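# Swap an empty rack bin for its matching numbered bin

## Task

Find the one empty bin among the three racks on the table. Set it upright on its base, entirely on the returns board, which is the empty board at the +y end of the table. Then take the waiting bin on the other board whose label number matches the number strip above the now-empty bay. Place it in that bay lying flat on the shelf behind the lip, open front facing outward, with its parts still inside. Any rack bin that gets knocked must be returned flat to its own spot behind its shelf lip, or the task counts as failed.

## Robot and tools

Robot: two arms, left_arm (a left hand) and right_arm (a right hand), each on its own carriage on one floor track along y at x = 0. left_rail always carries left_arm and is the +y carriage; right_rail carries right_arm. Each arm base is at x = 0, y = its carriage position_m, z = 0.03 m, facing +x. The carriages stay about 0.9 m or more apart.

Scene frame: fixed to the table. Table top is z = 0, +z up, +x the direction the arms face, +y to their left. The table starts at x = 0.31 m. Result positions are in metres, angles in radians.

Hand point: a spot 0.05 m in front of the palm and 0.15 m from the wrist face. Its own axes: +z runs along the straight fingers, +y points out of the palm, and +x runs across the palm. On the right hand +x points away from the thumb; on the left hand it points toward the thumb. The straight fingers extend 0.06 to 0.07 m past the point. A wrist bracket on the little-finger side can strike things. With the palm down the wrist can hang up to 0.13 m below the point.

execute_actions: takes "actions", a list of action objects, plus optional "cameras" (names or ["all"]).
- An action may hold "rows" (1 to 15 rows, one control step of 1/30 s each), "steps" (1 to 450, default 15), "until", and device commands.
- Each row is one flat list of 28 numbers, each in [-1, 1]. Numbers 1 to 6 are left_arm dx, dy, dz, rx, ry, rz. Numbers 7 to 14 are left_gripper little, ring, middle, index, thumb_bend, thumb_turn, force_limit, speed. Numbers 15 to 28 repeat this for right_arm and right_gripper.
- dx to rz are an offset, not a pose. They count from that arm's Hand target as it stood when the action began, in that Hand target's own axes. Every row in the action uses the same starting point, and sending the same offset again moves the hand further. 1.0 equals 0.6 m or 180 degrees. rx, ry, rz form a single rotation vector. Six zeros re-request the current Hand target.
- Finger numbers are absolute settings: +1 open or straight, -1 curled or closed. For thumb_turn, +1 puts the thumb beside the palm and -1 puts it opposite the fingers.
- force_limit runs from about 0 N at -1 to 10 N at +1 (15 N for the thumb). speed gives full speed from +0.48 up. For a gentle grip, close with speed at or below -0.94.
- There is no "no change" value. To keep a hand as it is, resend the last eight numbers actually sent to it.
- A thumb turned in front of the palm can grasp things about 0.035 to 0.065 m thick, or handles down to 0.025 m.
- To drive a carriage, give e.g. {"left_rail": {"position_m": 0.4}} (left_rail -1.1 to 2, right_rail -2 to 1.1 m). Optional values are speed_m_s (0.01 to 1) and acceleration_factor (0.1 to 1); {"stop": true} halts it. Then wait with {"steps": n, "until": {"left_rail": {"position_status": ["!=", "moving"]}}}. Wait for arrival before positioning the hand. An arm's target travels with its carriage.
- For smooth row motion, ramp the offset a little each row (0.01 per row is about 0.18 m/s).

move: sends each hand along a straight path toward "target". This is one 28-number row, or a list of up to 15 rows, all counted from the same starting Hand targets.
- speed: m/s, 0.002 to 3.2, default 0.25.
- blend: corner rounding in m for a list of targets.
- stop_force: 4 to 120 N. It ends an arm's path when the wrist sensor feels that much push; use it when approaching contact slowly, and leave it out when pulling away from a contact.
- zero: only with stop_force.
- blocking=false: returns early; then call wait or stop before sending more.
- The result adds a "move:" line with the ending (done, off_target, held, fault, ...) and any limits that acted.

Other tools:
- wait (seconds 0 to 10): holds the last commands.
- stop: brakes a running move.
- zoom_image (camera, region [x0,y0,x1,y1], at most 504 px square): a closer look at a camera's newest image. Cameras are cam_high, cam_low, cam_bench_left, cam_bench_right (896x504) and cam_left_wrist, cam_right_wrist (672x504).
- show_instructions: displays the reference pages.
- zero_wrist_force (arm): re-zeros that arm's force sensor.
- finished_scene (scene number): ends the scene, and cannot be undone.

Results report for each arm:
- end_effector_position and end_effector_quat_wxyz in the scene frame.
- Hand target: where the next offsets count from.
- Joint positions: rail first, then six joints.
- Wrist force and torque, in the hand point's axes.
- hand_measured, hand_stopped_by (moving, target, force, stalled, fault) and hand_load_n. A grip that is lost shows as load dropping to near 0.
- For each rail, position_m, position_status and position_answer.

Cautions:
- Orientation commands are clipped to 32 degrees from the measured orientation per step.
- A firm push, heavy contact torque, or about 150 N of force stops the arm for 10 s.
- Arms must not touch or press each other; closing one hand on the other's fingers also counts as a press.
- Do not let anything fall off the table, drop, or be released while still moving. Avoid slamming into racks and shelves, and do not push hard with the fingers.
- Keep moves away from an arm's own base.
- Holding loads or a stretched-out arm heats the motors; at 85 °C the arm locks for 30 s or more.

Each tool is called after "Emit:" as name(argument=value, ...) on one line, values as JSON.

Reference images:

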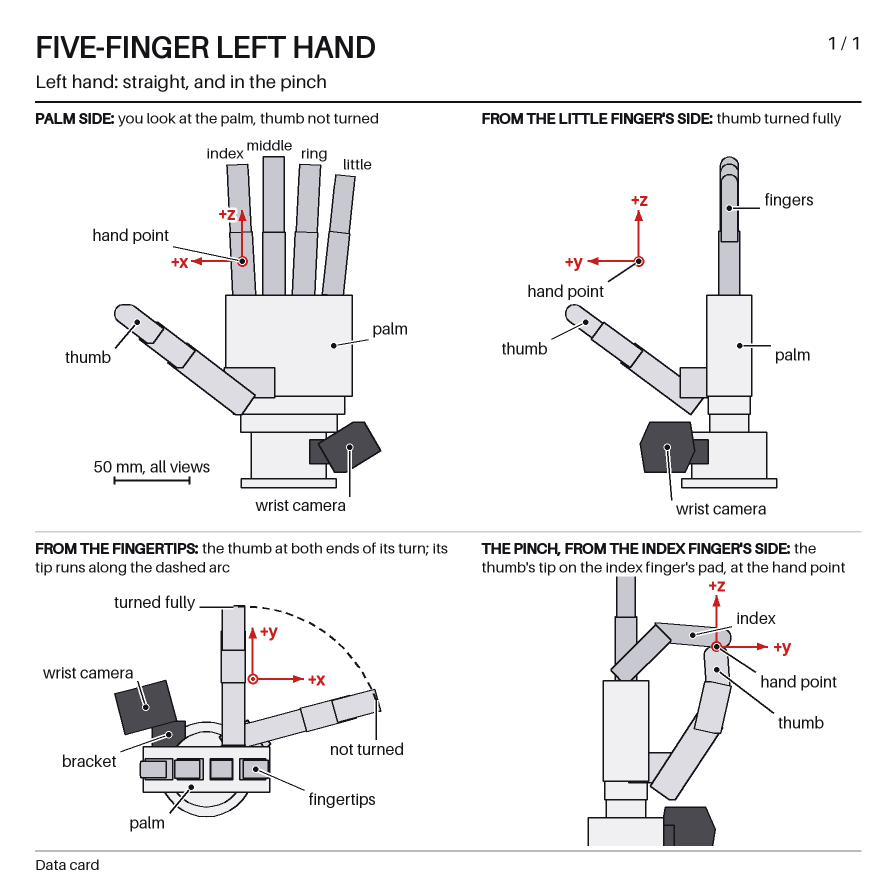

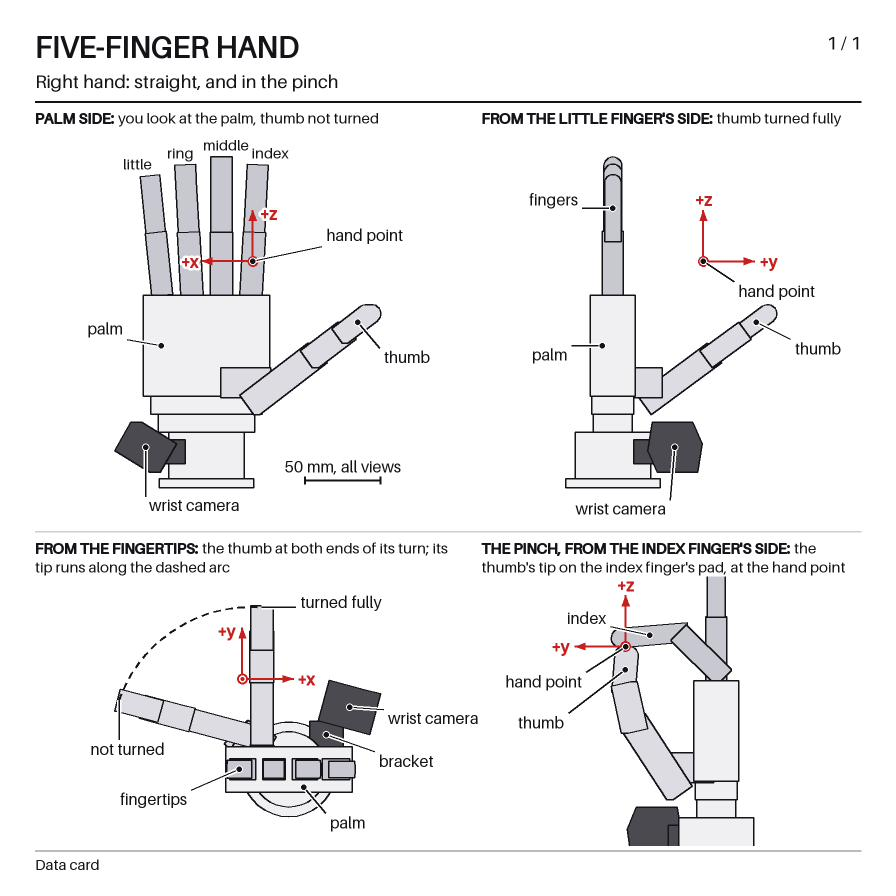

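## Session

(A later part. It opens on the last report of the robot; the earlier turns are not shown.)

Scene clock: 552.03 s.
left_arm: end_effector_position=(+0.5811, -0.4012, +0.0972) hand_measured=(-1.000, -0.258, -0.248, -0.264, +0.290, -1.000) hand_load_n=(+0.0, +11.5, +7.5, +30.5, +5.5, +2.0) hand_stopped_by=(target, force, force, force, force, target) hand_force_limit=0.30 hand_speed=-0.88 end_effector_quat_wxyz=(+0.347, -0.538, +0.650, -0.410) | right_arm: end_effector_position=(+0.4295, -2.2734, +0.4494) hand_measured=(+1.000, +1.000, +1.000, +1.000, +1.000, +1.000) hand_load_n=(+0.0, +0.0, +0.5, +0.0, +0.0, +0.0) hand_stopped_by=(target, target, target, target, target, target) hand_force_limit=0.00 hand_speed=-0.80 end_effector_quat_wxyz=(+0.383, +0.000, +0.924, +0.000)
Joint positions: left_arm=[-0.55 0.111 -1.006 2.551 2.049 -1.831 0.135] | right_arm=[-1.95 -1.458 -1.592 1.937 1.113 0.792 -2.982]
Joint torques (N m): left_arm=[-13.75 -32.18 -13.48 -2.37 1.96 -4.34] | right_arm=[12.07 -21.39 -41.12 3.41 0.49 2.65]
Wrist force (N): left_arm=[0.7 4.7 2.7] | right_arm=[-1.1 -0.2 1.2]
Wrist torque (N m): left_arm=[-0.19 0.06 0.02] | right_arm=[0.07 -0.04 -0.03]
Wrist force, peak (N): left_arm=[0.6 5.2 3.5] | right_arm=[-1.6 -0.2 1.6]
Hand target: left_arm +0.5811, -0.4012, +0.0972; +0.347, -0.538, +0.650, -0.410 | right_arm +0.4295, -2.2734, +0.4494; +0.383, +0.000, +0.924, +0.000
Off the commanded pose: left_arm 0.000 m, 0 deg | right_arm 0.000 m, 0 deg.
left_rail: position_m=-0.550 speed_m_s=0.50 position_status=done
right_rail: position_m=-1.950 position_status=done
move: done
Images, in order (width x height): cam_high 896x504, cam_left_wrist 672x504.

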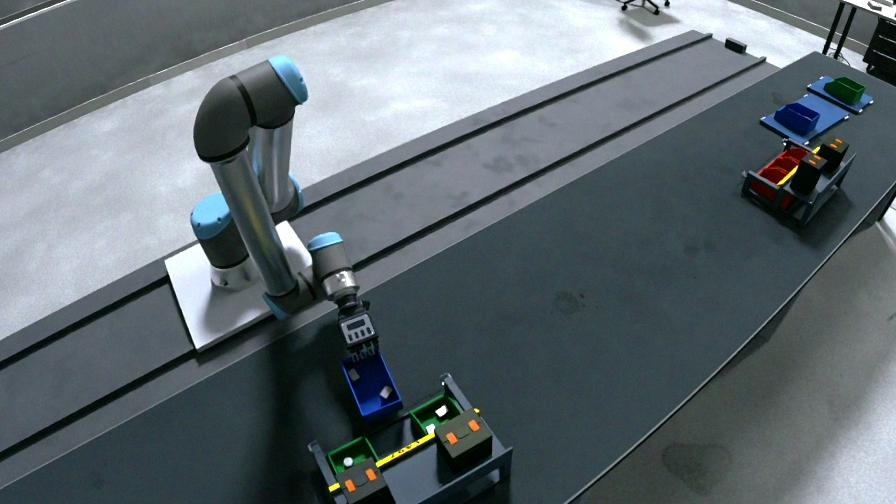

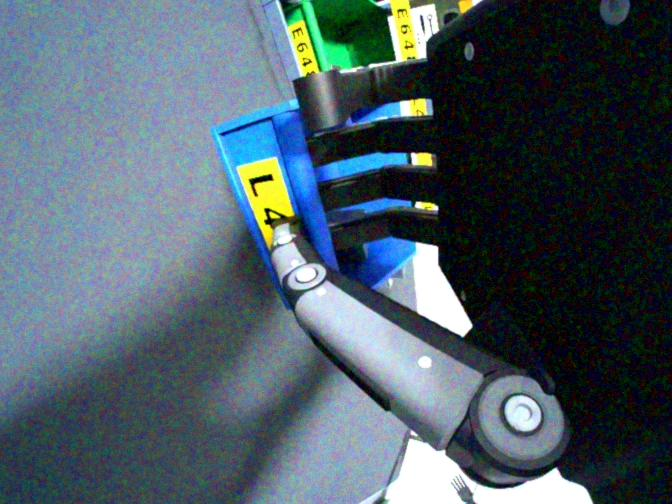

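Emit:
move(target=[[-0.0005,-0.0303,0.0685,0,0,0,-1,-0.6,-0.6,-0.6,-0.45,-1,0.3,-0.88,0,0,0,0,0,0,1,1,1,1,1,1,0,-0.8],[-0.001,-0.0483,0.143,0,0,0,-1,-0.6,-0.6,-0.6,-0.45,-1,0.3,-0.88,0,0,0,0,0,0,1,1,1,1,1,1,0,-0.8]], speed=0.03, stop_force=5, cameras=["cam_high","cam_left_wrist"])

Emit:
zoom_image(camera="cam_high", region=[340, 360, 440, 460])

Emit:
zoom_image(camera="cam_left_wrist", region=[180, 0, 432, 252])

Scene clock: 559.53 s.
left_arm: end_effector_position=(+0.6697, -0.4168, +0.0872) hand_measured=(-1.000, -0.258, -0.248, -0.264, +0.290, -1.000) hand_load_n=(+0.0, +11.5, +7.5, +30.5, +5.5, +1.5) hand_stopped_by=(target, force, force, force, force, target) hand_force_limit=0.30 hand_speed=-0.88 end_effector_quat_wxyz=(+0.347, -0.538, +0.650, -0.410) | right_arm: end_effector_position=(+0.4295, -2.2734, +0.4494) hand_measured=(+1.000, +1.000, +1.000, +1.000, +1.000, +1.000) hand_load_n=(+0.0, +0.0, +0.0, +0.0, +0.0, +0.0) hand_stopped_by=(target, target, target, target, target, target) hand_force_limit=0.00 hand_speed=-0.80 end_effector_quat_wxyz=(+0.383, +0.000, +0.924, +0.000)
Joint positions: left_arm=[-0.55 0.058 -0.964 2.409 2.143 -1.784 0.111] | right_arm=[-1.95 -1.458 -1.592 1.937 1.113 0.792 -2.982]
Joint torques (N m): left_arm=[-16.49 -40.07 -17.79 -2.69 1.94 -4.23] | right_arm=[13.96 -23.19 -40.86 3.58 0.79 2.71]
Wrist force (N): left_arm=[0.1 4.9 3.0] | right_arm=[-1.3 0.0 1.2]
Wrist torque (N m): left_arm=[-0.15 0.23 0.02] | right_arm=[0.10 -0.01 -0.04]
Wrist force, peak (N): left_arm=[0.5 5.2 3.5] | right_arm=[-1.3 -0.2 1.8]
Hand target: left_arm +0.6697, -0.4168, +0.0872; +0.347, -0.538, +0.650, -0.410 | right_arm +0.4295, -2.2734, +0.4494; +0.383, +0.000, +0.924, +0.000
Off the commanded pose: left_arm 0.000 m, 0 deg | right_arm 0.000 m, 0 deg.
left_rail: position_m=-0.550 speed_m_s=0.50 position_status=done
right_rail: position_m=-1.950 position_status=done
move: done
Images, in order (width x height): cam_high 896x504, cam_left_wrist 672x504.

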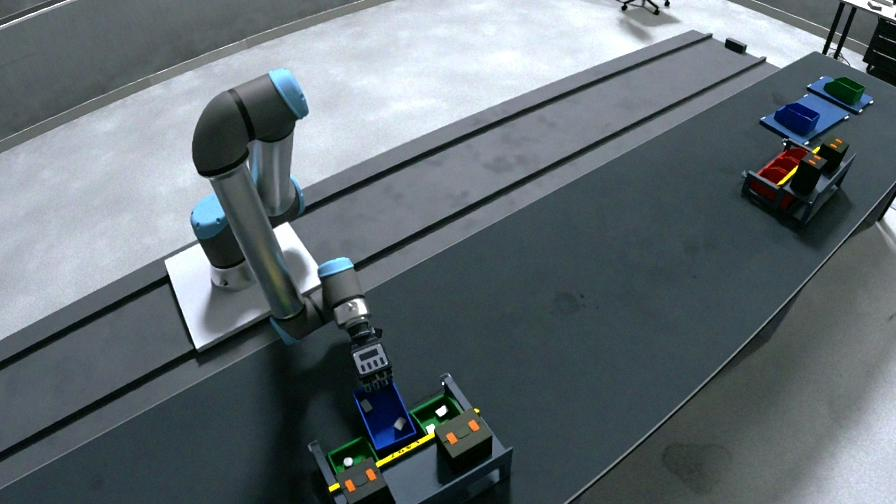

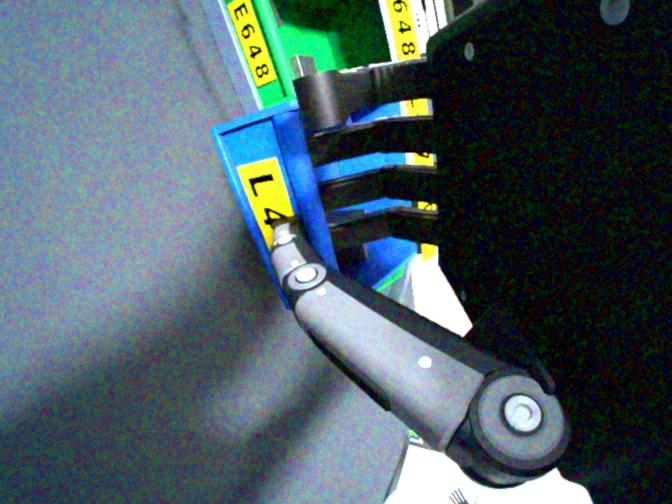

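Scaled by 5.040 from the camera's 896x504 image, which has a finer 1280x720 frame.

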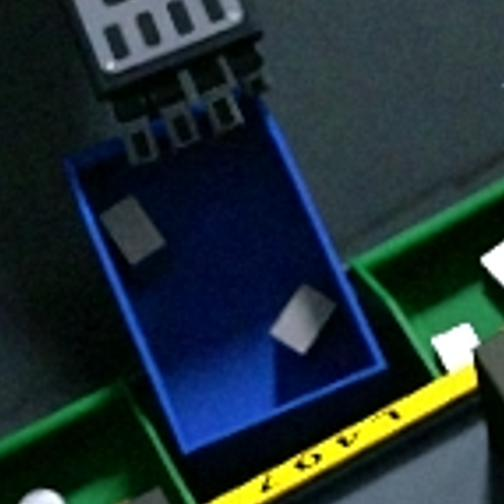

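Scaled by 2.000 from the camera's 672x504 image, which has a finer 960x720 frame.

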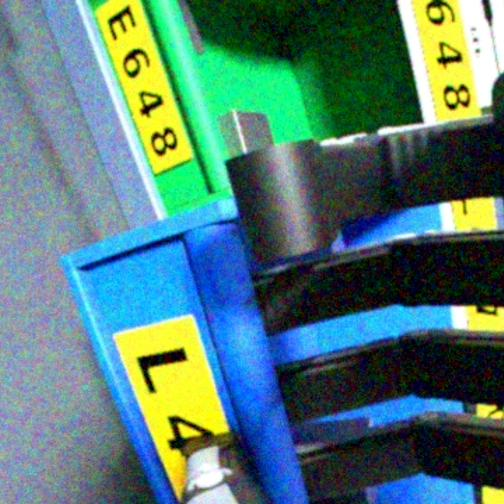

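Emit:
move(target=[[0,0,0,0,-0.0116,-0.0054,-1,-0.6,-0.6,-0.6,-0.45,-1,0.3,-0.88,0,0,0,0,0,0,1,1,1,1,1,1,0,-0.8],[-0.0003,-0.013,0.0492,0,-0.0116,-0.0054,-1,-0.6,-0.6,-0.6,-0.45,-1,0.3,-0.88,0,0,0,0,0,0,1,1,1,1,1,1,0,-0.8]], speed=0.03, stop_force=5, cameras=["cam_high","cam_left_wrist"])

Emit:
zoom_image(camera="cam_high", region=[340, 360, 440, 460])

Emit:
zoom_image(camera="cam_left_wrist", region=[180, 0, 432, 252])

Scene clock: 564.73 s.
left_arm: end_effector_position=(+0.6993, -0.4220, +0.0818) hand_measured=(-1.000, -0.258, -0.248, -0.264, +0.290, -1.000) hand_load_n=(+0.0, +11.5, +7.5, +30.0, +5.5, +2.0) hand_stopped_by=(target, force, force, force, force, target) hand_force_limit=0.30 hand_speed=-0.88 end_effector_quat_wxyz=(+0.355, -0.551, +0.639, -0.403) | right_arm: end_effector_position=(+0.4295, -2.2734, +0.4494) hand_measured=(+1.000, +1.000, +1.000, +1.000, +1.000, +1.000) hand_load_n=(+0.0, +0.0, +0.0, +0.0, +0.0, +0.0) hand_stopped_by=(target, target, target, target, target, target) hand_force_limit=0.00 hand_speed=-0.80 end_effector_quat_wxyz=(+0.383, +0.000, +0.924, +0.000)
Joint positions: left_arm=[-0.55 0.027 -0.943 2.369 2.157 -1.72 0.081] | right_arm=[-1.95 -1.458 -1.592 1.937 1.113 0.792 -2.982]
Joint torques (N m): left_arm=[-14.57 -42.8 -19.23 -3.01 1.68 -4.1] | right_arm=[14.3 -22.74 -41 3.81 0.34 2.69]
Wrist force (N): left_arm=[0.2 4.6 2.8] | right_arm=[-1.6 0.0 1.1]
Wrist torque (N m): left_arm=[-0.17 0.16 0.02] | right_arm=[0.11 0.04 -0.06]
Wrist force, peak (N): left_arm=[0.1 5.0 3.4] | right_arm=[-1.6 0.0 1.7]
Hand target: left_arm +0.6993, -0.4220, +0.0818; +0.355, -0.551, +0.639, -0.403 | right_arm +0.4295, -2.2734, +0.4494; +0.383, +0.000, +0.924, +0.000
Off the commanded pose: left_arm 0.000 m, 0 deg | right_arm 0.000 m, 0 deg.
left_rail: position_m=-0.550 speed_m_s=0.50 position_status=done
right_rail: position_m=-1.950 position_status=done
move: done
Images, in order (width x height): cam_high 896x504, cam_left_wrist 672x504.

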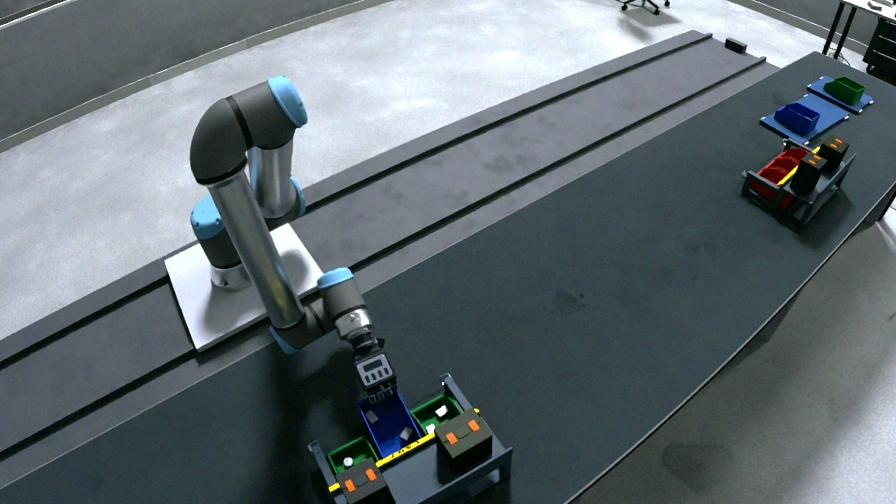

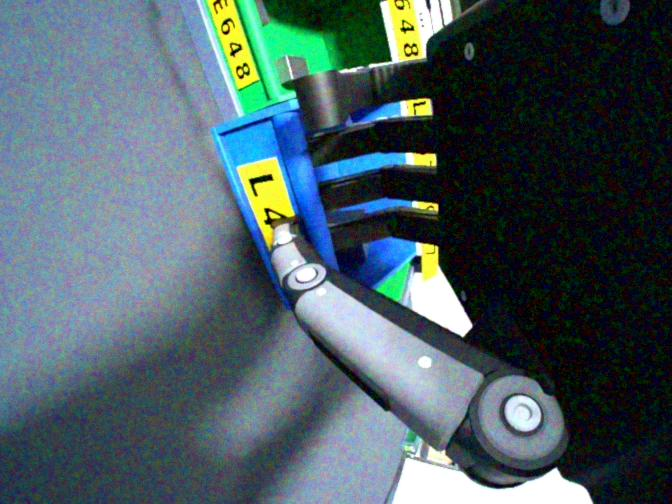

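Scaled by 5.040 from the camera's 896x504 image, which has a finer 1280x720 frame.

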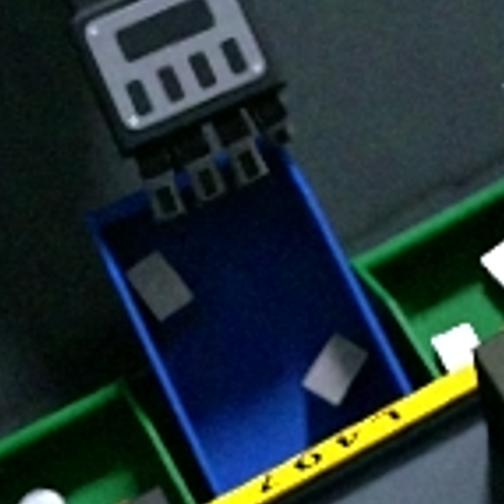

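Scaled by 2.000 from the camera's 672x504 image, which has a finer 960x720 frame.

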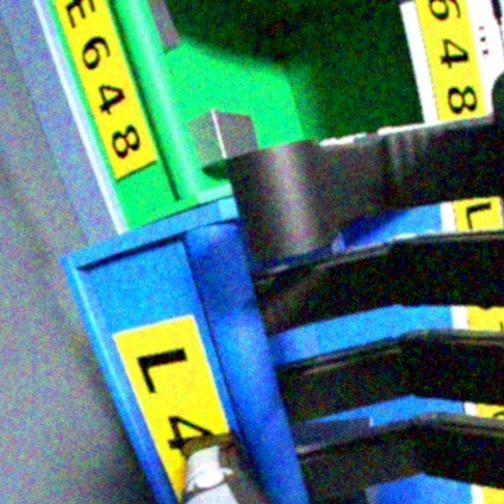

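Emit:
move(target=[[0.0013,-0.013,0.0353,0,0,0,-1,-0.6,-0.6,-0.6,-0.45,-1,0.3,-0.88,0,0,0,0,0,0,1,1,1,1,1,1,0,-0.8],[0.0025,-0.026,0.0705,0,0,0,-1,-0.6,-0.6,-0.6,-0.45,-1,0.3,-0.88,0,0,0,0,0,0,1,1,1,1,1,1,0,-0.8]], speed=0.025, stop_force=4, cameras=["cam_high","cam_left_wrist"])

Emit:
zoom_image(camera="cam_high", region=[340, 360, 440, 460])

Emit:
zoom_image(camera="cam_left_wrist", region=[180, 0, 432, 252])

Scene clock: 571.70 s.
left_arm: end_effector_position=(+0.7436, -0.4298, +0.0781) hand_measured=(-1.000, -0.258, -0.248, -0.264, +0.290, -1.000) hand_load_n=(+0.0, +11.5, +7.5, +31.0, +6.0, +2.0) hand_stopped_by=(target, force, force, force, force, target) hand_force_limit=0.30 hand_speed=-0.88 end_effector_quat_wxyz=(+0.355, -0.551, +0.639, -0.403) | right_arm: end_effector_position=(+0.4295, -2.2734, +0.4494) hand_measured=(+1.000, +1.000, +1.000, +1.000, +1.000, +1.000) hand_load_n=(+0.0, +0.0, +0.0, +0.0, +0.0, -0.5) hand_stopped_by=(target, target, target, target, target, target) hand_force_limit=0.00 hand_speed=-0.80 end_effector_quat_wxyz=(+0.383, +0.000, +0.924, +0.000)
Joint positions: left_arm=[-0.55 0.011 -0.919 2.292 2.208 -1.705 0.073] | right_arm=[-1.95 -1.458 -1.592 1.937 1.113 0.792 -2.982]
Joint torques (N m): left_arm=[-14.34 -46.62 -20.28 -2.6 1.64 -4.09] | right_arm=[13.27 -24.2 -40.43 3.57 0.74 2.66]
Wrist force (N): left_arm=[0.5 4.9 3.0] | right_arm=[-1.2 -0.2 1.4]
Wrist torque (N m): left_arm=[-0.20 0.14 0.04] | right_arm=[0.08 -0.02 -0.04]
Wrist force, peak (N): left_arm=[0.8 5.4 3.6] | right_arm=[-1.6 -0.3 1.5]
Hand target: left_arm +0.7436, -0.4298, +0.0781; +0.355, -0.551, +0.639, -0.403 | right_arm +0.4295, -2.2734, +0.4494; +0.383, +0.000, +0.924, +0.000
Off the commanded pose: left_arm 0.000 m, 0 deg | right_arm 0.000 m, 0 deg.
left_rail: position_m=-0.550 speed_m_s=0.50 position_status=done
right_rail: position_m=-1.950 position_status=done
move: done
Images, in order (width x height): cam_high 896x504, cam_left_wrist 672x504.

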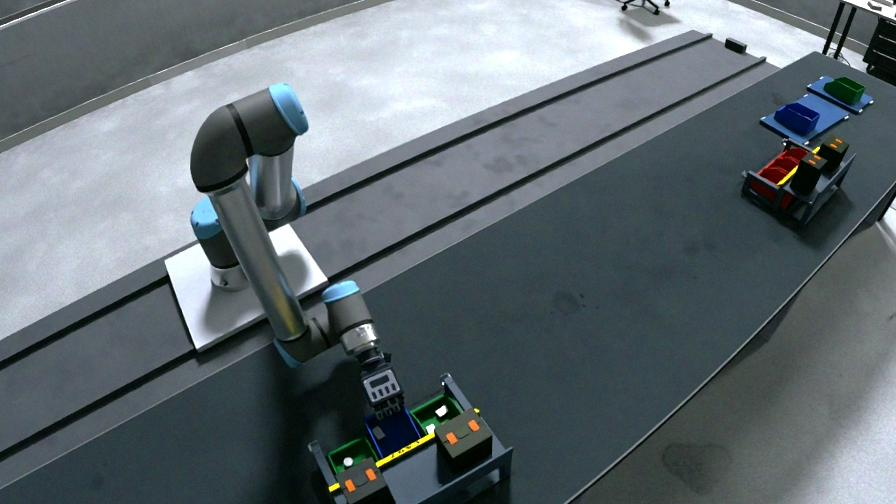

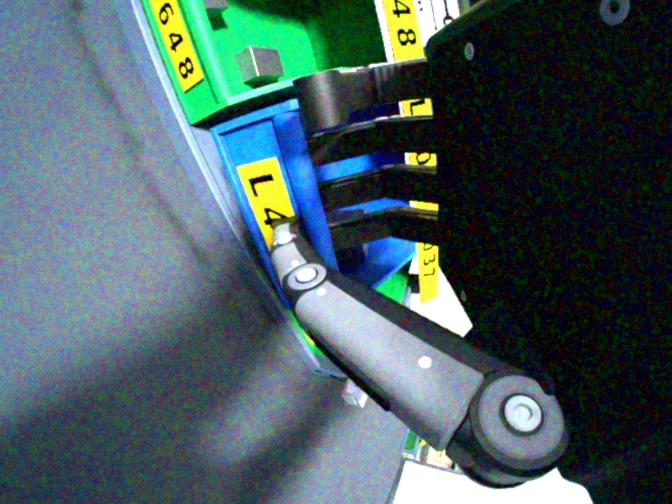

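Scaled by 5.040 from the camera's 896x504 image, which has a finer 1280x720 frame.

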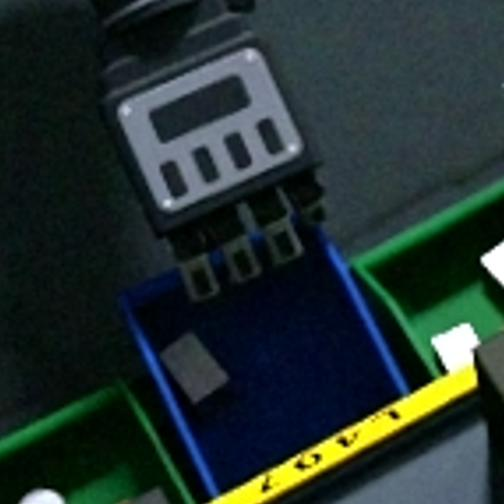

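Scaled by 2.000 from the camera's 672x504 image, which has a finer 960x720 frame.

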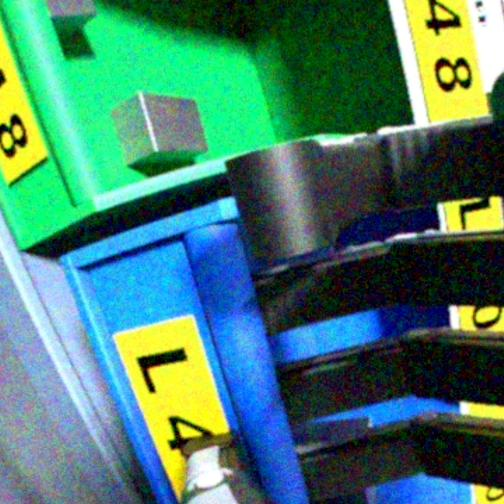

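Emit:
zoom_image(camera="cam_high", region=[355, 395, 425, 465])

Emit:
zoom_image(camera="cam_left_wrist", region=[130, 60, 450, 380])

Scaled by 7.200 from the camera's 896x504 image, which has a finer 1280x720 frame.

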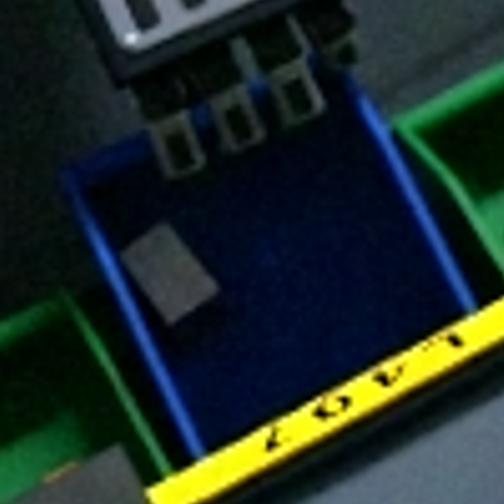

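Scaled by 1.575 from the camera's 672x504 image, which has a finer 960x720 frame.

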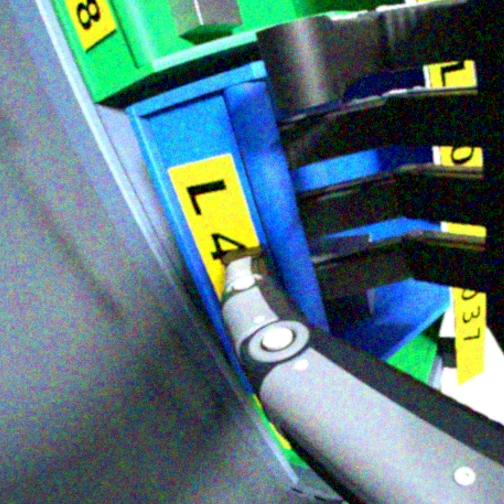

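Emit:
move(target=[0.0066,0,0,0,-0.0126,-0.0059,-1,-0.6,-0.6,-0.6,-0.45,-1,0.3,-0.88,0,0,0,0,0,0,1,1,1,1,1,1,0,-0.8], speed=0.025, stop_force=4, cameras=["cam_high","cam_left_wrist"])

Emit:
zoom_image(camera="cam_high", region=[355, 395, 425, 465])

Emit:
zoom_image(camera="cam_left_wrist", region=[130, 60, 450, 380])

Scene clock: 590.73 s.
left_arm: end_effector_position=(+0.7430, -0.4337, +0.0780) hand_measured=(-1.000, -0.258, -0.248, -0.264, +0.290, -1.000) hand_load_n=(+0.0, +12.0, +7.5, +30.5, +6.0, +1.5) hand_stopped_by=(target, force, force, force, force, target) hand_force_limit=0.30 hand_speed=-0.88 end_effector_quat_wxyz=(+0.364, -0.564, +0.626, -0.396) | right_arm: end_effector_position=(+0.4295, -2.2734, +0.4494) hand_measured=(+1.000, +1.000, +1.000, +1.000, +1.000, +1.000) hand_load_n=(+0.0, +0.0, +0.0, +0.0, +0.0, +0.0) hand_stopped_by=(target, target, target, target, target, target) hand_force_limit=0.00 hand_speed=-0.80 end_effector_quat_wxyz=(+0.383, +0.000, +0.924, +0.000)
Joint positions: left_arm=[-0.55 -0.014 -0.921 2.305 2.194 -1.643 0.044] | right_arm=[-1.95 -1.458 -1.592 1.937 1.113 0.792 -2.982]
Joint torques (N m): left_arm=[-14.75 -75.1 -6.79 -6.33 2.17 -4.12] | right_arm=[13.81 -22.33 -41.32 3.54 0.6 2.69]
Wrist force (N): left_arm=[0.5 4.7 3.1] | right_arm=[-1.2 0.2 1.2]
Wrist torque (N m): left_arm=[-0.22 0.17 0.06] | right_arm=[0.14 -0.02 -0.03]
Wrist force, peak (N): left_arm=[0.0 5.6 3.5] | right_arm=[-1.6 0.1 1.8]
Hand target: left_arm +0.7430, -0.4337, +0.0780; +0.364, -0.564, +0.626, -0.396 | right_arm +0.4295, -2.2734, +0.4494; +0.383, +0.000, +0.924, +0.000
Off the commanded pose: left_arm 0.000 m, 0 deg | right_arm 0.000 m, 0 deg.
left_rail: position_m=-0.550 speed_m_s=0.50 position_status=done
right_rail: position_m=-1.950 position_status=done
move: done
Images, in order (width x height): cam_high 896x504, cam_left_wrist 672x504.

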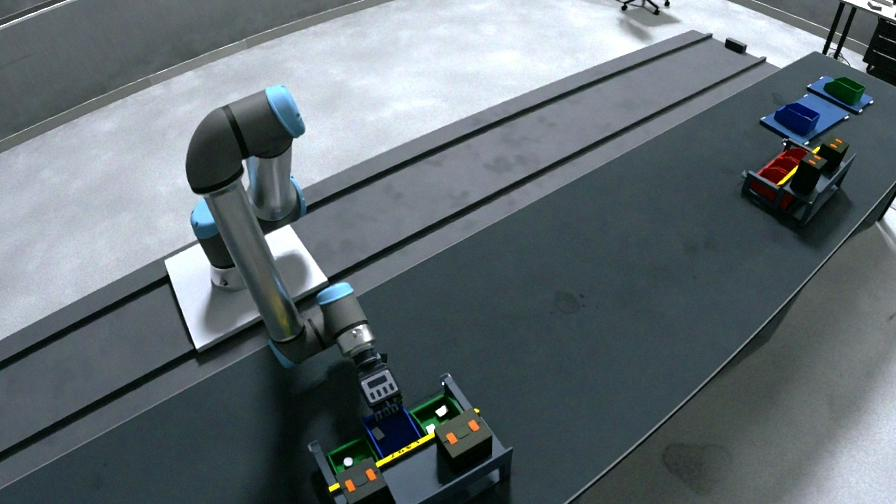

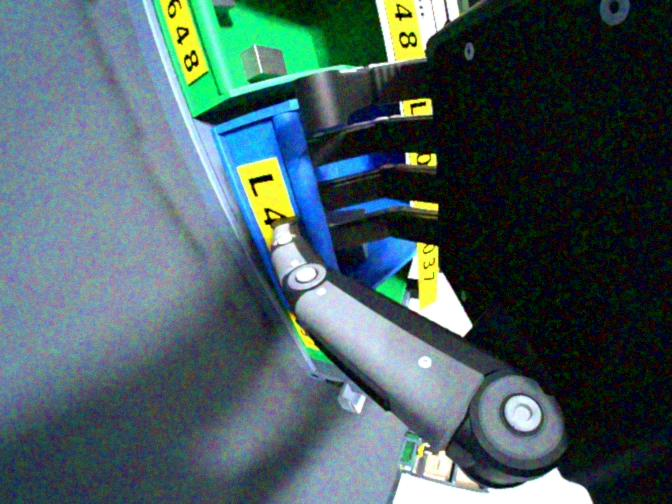

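Scaled by 7.200 from the camera's 896x504 image, which has a finer 1280x720 frame.

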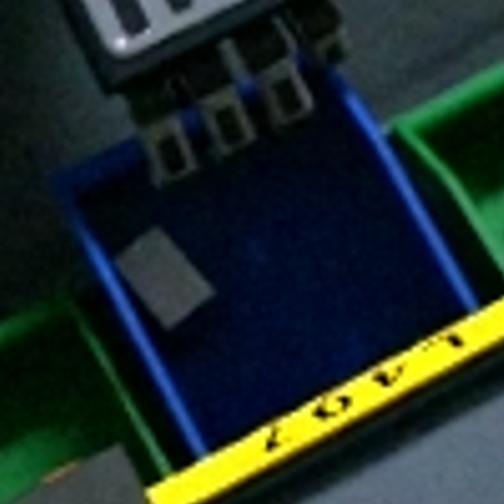

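Scaled by 1.575 from the camera's 672x504 image, which has a finer 960x720 frame.

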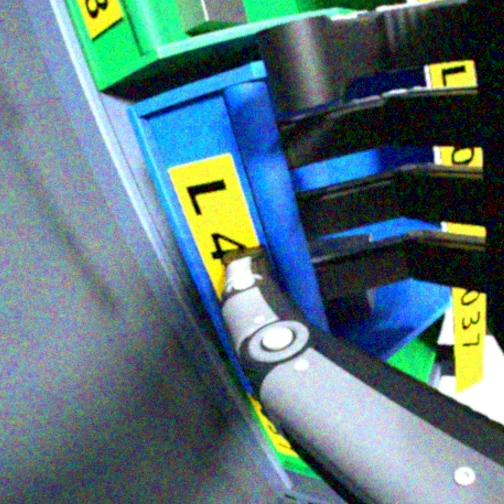

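Emit:
move(target=[0.0016,-0.0084,0.018,0,0,0,-1,-0.6,-0.6,-0.6,-0.45,-1,0.3,-0.88,0,0,0,0,0,0,1,1,1,1,1,1,0,-0.8], speed=0.015, stop_force=4, cameras=["cam_high","cam_left_wrist","cam_low"])

Emit:
zoom_image(camera="cam_high", region=[355, 395, 425, 465])

Emit:
zoom_image(camera="cam_left_wrist", region=[130, 60, 450, 380])

Emit:
zoom_image(camera="cam_low", region=[270, 220, 470, 330])

Scene clock: 595.53 s.
left_arm: end_effector_position=(+0.7548, -0.4358, +0.0780) hand_measured=(-1.000, -0.258, -0.248, -0.264, +0.290, -1.000) hand_load_n=(+0.0, +12.5, +8.5, +32.5, +5.0, +2.0) hand_stopped_by=(target, force, force, force, force, target) hand_force_limit=0.30 hand_speed=-0.88 end_effector_quat_wxyz=(+0.364, -0.564, +0.626, -0.396) | right_arm: end_effector_position=(+0.4295, -2.2734, +0.4494) hand_measured=(+1.000, +1.000, +1.000, +1.000, +1.000, +1.000) hand_load_n=(+0.0, +0.0, +0.0, +0.0, +0.0, +0.0) hand_stopped_by=(target, target, target, target, target, target) hand_force_limit=0.00 hand_speed=-0.80 end_effector_quat_wxyz=(+0.383, +0.000, +0.924, +0.000)
Joint positions: left_arm=[-0.55 -0.018 -0.916 2.284 2.21 -1.639 0.042] | right_arm=[-1.95 -1.458 -1.592 1.937 1.113 0.792 -2.982]
Joint torques (N m): left_arm=[-16.03 -50.06 -20.7 -2.98 2.08 -4.02] | right_arm=[14.13 -21.62 -40.35 3.94 0.58 2.59]
Wrist force (N): left_arm=[0.3 6.1 2.9] | right_arm=[-1.0 -0.3 1.4]
Wrist torque (N m): left_arm=[-0.17 0.20 0.00] | right_arm=[0.05 -0.04 -0.04]
Wrist force, peak (N): left_arm=[0.4 5.9 3.3] | right_arm=[-1.8 0.2 1.5]
Hand target: left_arm +0.7548, -0.4358, +0.0780; +0.364, -0.564, +0.626, -0.396 | right_arm +0.4295, -2.2734, +0.4494; +0.383, +0.000, +0.924, +0.000
Off the commanded pose: left_arm 0.000 m, 0 deg | right_arm 0.000 m, 0 deg.
left_rail: position_m=-0.550 speed_m_s=0.50 position_status=done
right_rail: position_m=-1.950 position_status=done
move: done
Images, in order (width x height): cam_high 896x504, cam_low 896x504, cam_left_wrist 672x504.

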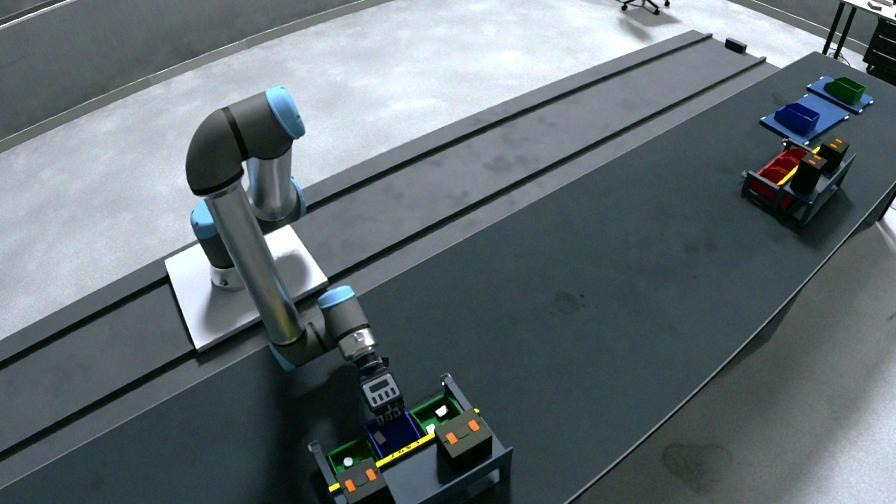

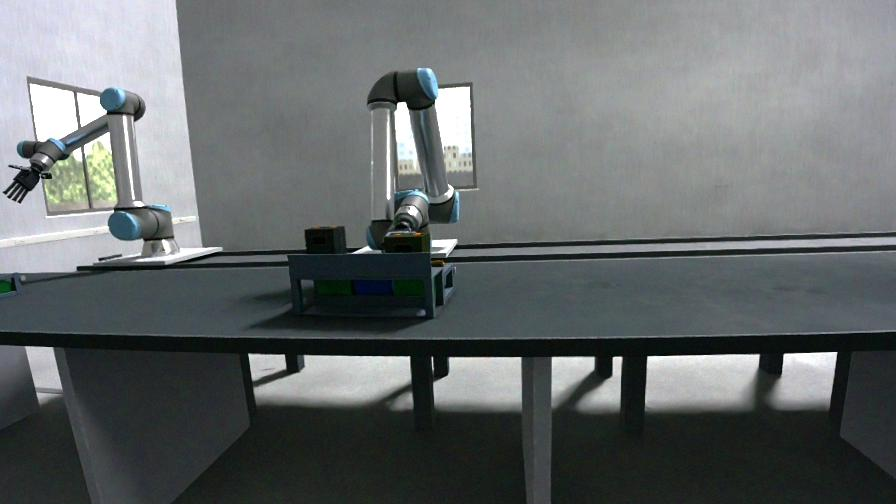

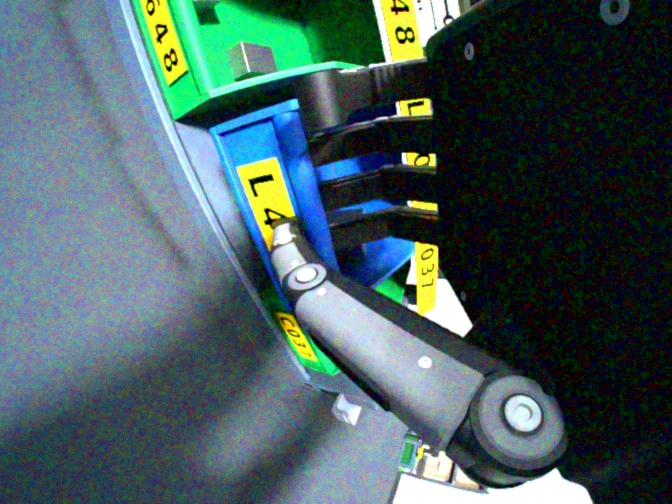

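Scaled by 7.200 from the camera's 896x504 image, which has a finer 1280x720 frame.

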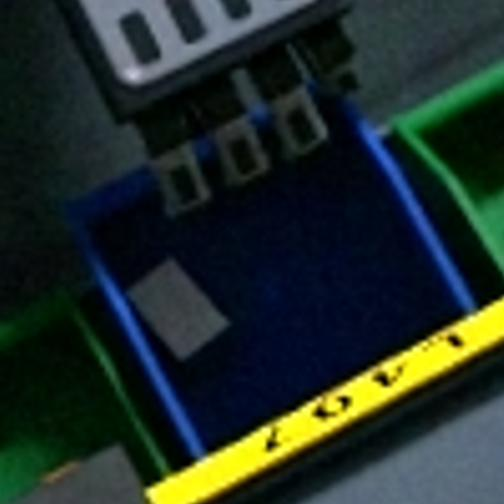

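Scaled by 1.575 from the camera's 672x504 image, which has a finer 960x720 frame.

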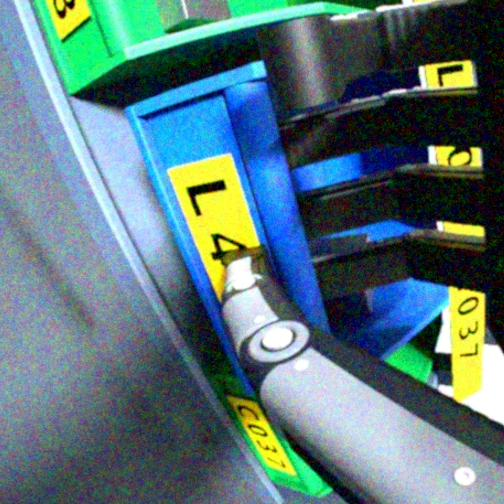

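Scaled by 2.520 from the camera's 896x504 image, which has a finer 1280x720 frame.

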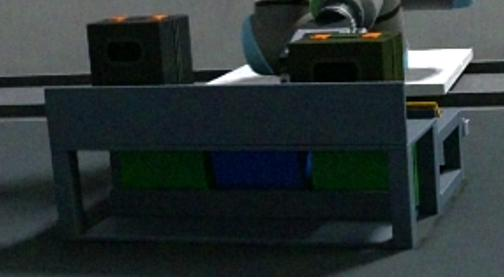

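Emit:
move(target=[0.0005,0.0483,0.0224,0,0,0,-1,-0.6,-0.6,-0.6,-0.45,-1,0.3,-0.88,0,0,0,0,0,0,1,1,1,1,1,1,0,-0.8], speed=0.015, stop_force=5, cameras=["cam_high","cam_left_wrist","cam_low"])

Emit:
zoom_image(camera="cam_high", region=[355, 395, 425, 465])

Emit:
zoom_image(camera="cam_left_wrist", region=[130, 60, 450, 380])

Emit:
zoom_image(camera="cam_low", region=[270, 220, 470, 330])

Scene clock: 603.97 s.
left_arm: end_effector_position=(+0.7548, -0.4358, +0.0486) hand_measured=(-1.000, -0.258, -0.250, -0.264, +0.290, -1.000) hand_load_n=(+0.0, +8.5, +1.0, +16.0, +8.0, +1.5) hand_stopped_by=(target, force, force, force, force, target) hand_force_limit=0.30 hand_speed=-0.88 end_effector_quat_wxyz=(+0.364, -0.564, +0.626, -0.396) | right_arm: end_effector_position=(+0.4295, -2.2734, +0.4494) hand_measured=(+1.000, +1.000, +1.000, +1.000, +1.000, +1.000) hand_load_n=(+0.0, +0.0, +0.0, +0.0, +0.0, +0.0) hand_stopped_by=(target, target, target, target, target, target) hand_force_limit=0.00 hand_speed=-0.80 end_effector_quat_wxyz=(+0.383, +0.000, +0.924, +0.000)
Joint positions: left_arm=[-0.55 -0.018 -0.854 2.274 2.157 -1.639 0.042] | right_arm=[-1.95 -1.458 -1.592 1.937 1.113 0.792 -2.982]
Joint torques (N m): left_arm=[-11.24 -80.08 -2.83 -2.29 0.53 -2.87] | right_arm=[12.85 -21.37 -40.8 3.56 0.49 2.96]
Wrist force (N): left_arm=[0.7 3.1 3.3] | right_arm=[-1.3 0.0 1.1]
Wrist torque (N m): left_arm=[-0.07 0.27 0.02] | right_arm=[0.12 0.01 -0.04]
Wrist force, peak (N): left_arm=[0.4 5.9 3.2] | right_arm=[-1.6 -0.3 1.5]
Hand target: left_arm +0.7548, -0.4358, +0.0486; +0.364, -0.564, +0.626, -0.396 (not the last commanded pose) | right_arm +0.4295, -2.2734, +0.4494; +0.383, +0.000, +0.924, +0.000
Off the commanded pose: left_arm 0.003 m, 0 deg | right_arm 0.000 m, 0 deg.
left_rail: position_m=-0.550 speed_m_s=0.50 position_status=done
right_rail: position_m=-1.950 position_status=done
move: contact (left_arm)
Images, in order (width x height): cam_high 896x504, cam_low 896x504, cam_left_wrist 672x504.

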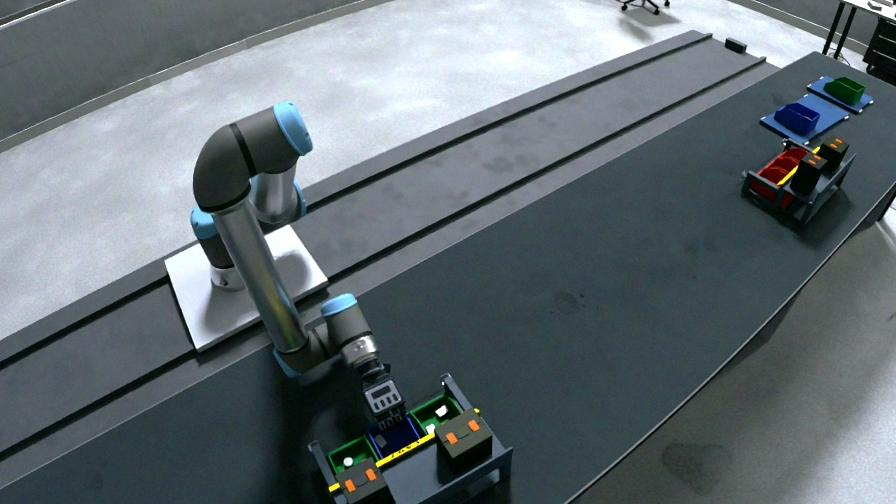

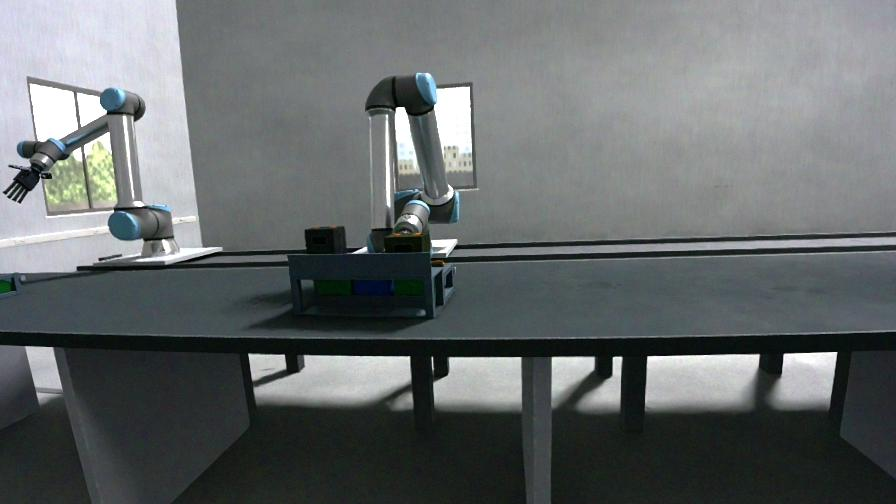

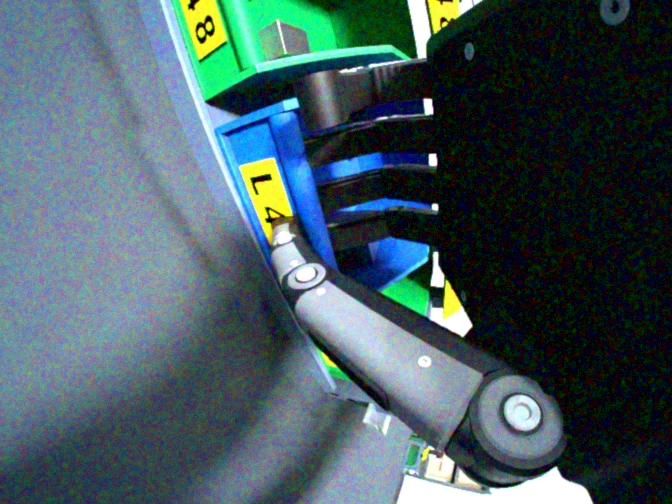

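Scaled by 7.200 from the camera's 896x504 image, which has a finer 1280x720 frame.

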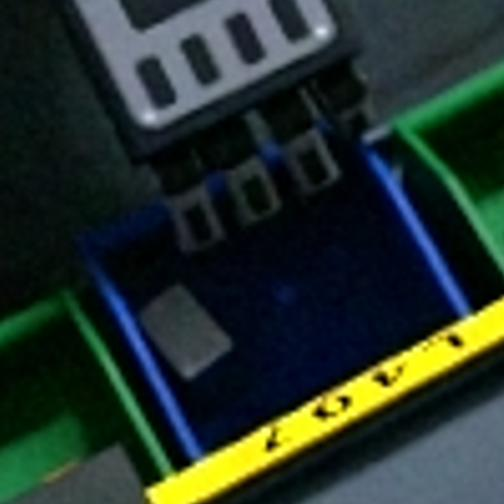

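Scaled by 1.575 from the camera's 672x504 image, which has a finer 960x720 frame.

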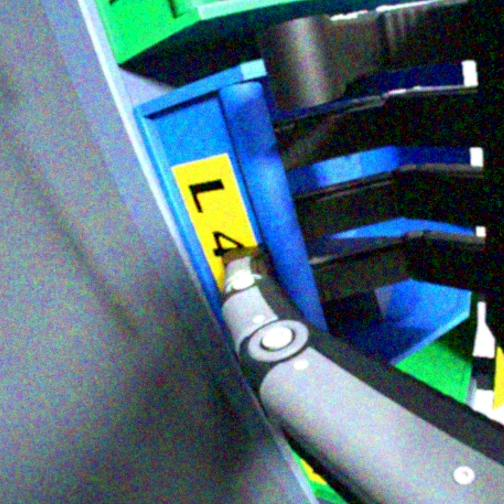

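Scaled by 2.520 from the camera's 896x504 image, which has a finer 1280x720 frame.

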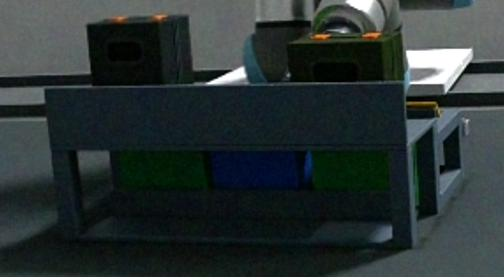

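Emit:
zoom_image(camera="cam_left_wrist", region=[190, 90, 310, 210])

Emit:
zoom_image(camera="cam_left_wrist", region=[240, 190, 400, 350])

Emit:
zoom_image(camera="cam_left_wrist", region=[300, 290, 440, 430])

Scaled by 4.200 from the camera's 672x504 image, which has a finer 960x720 frame.

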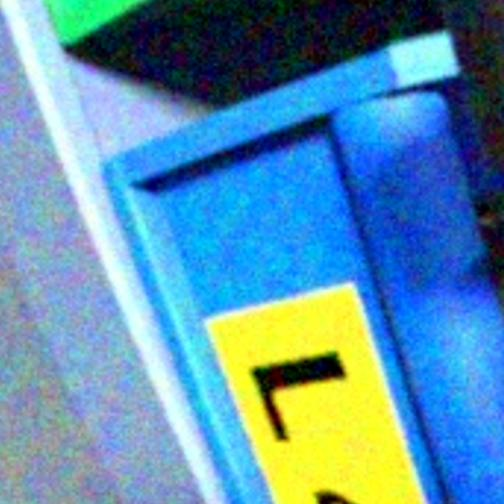

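Scaled by 3.150 from the camera's 672x504 image, which has a finer 960x720 frame.

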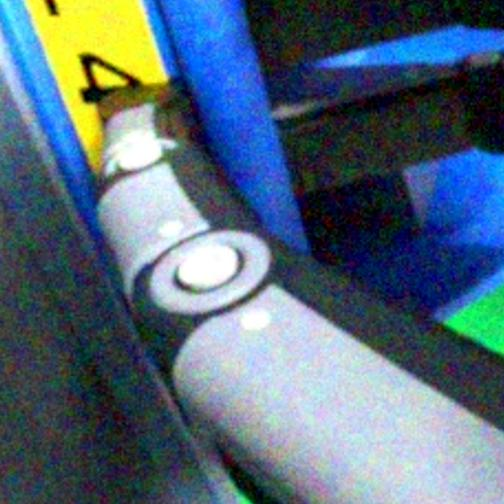

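Scaled by 3.600 from the camera's 672x504 image, which has a finer 960x720 frame.

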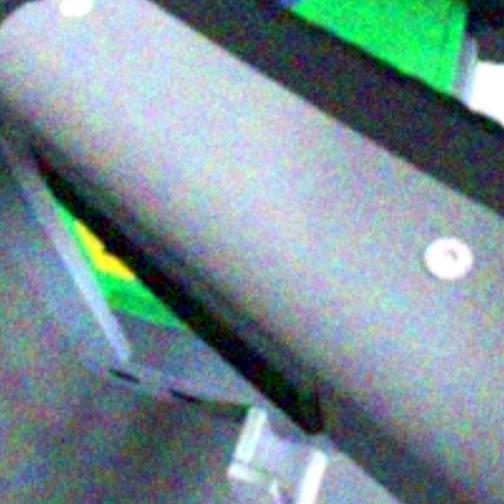

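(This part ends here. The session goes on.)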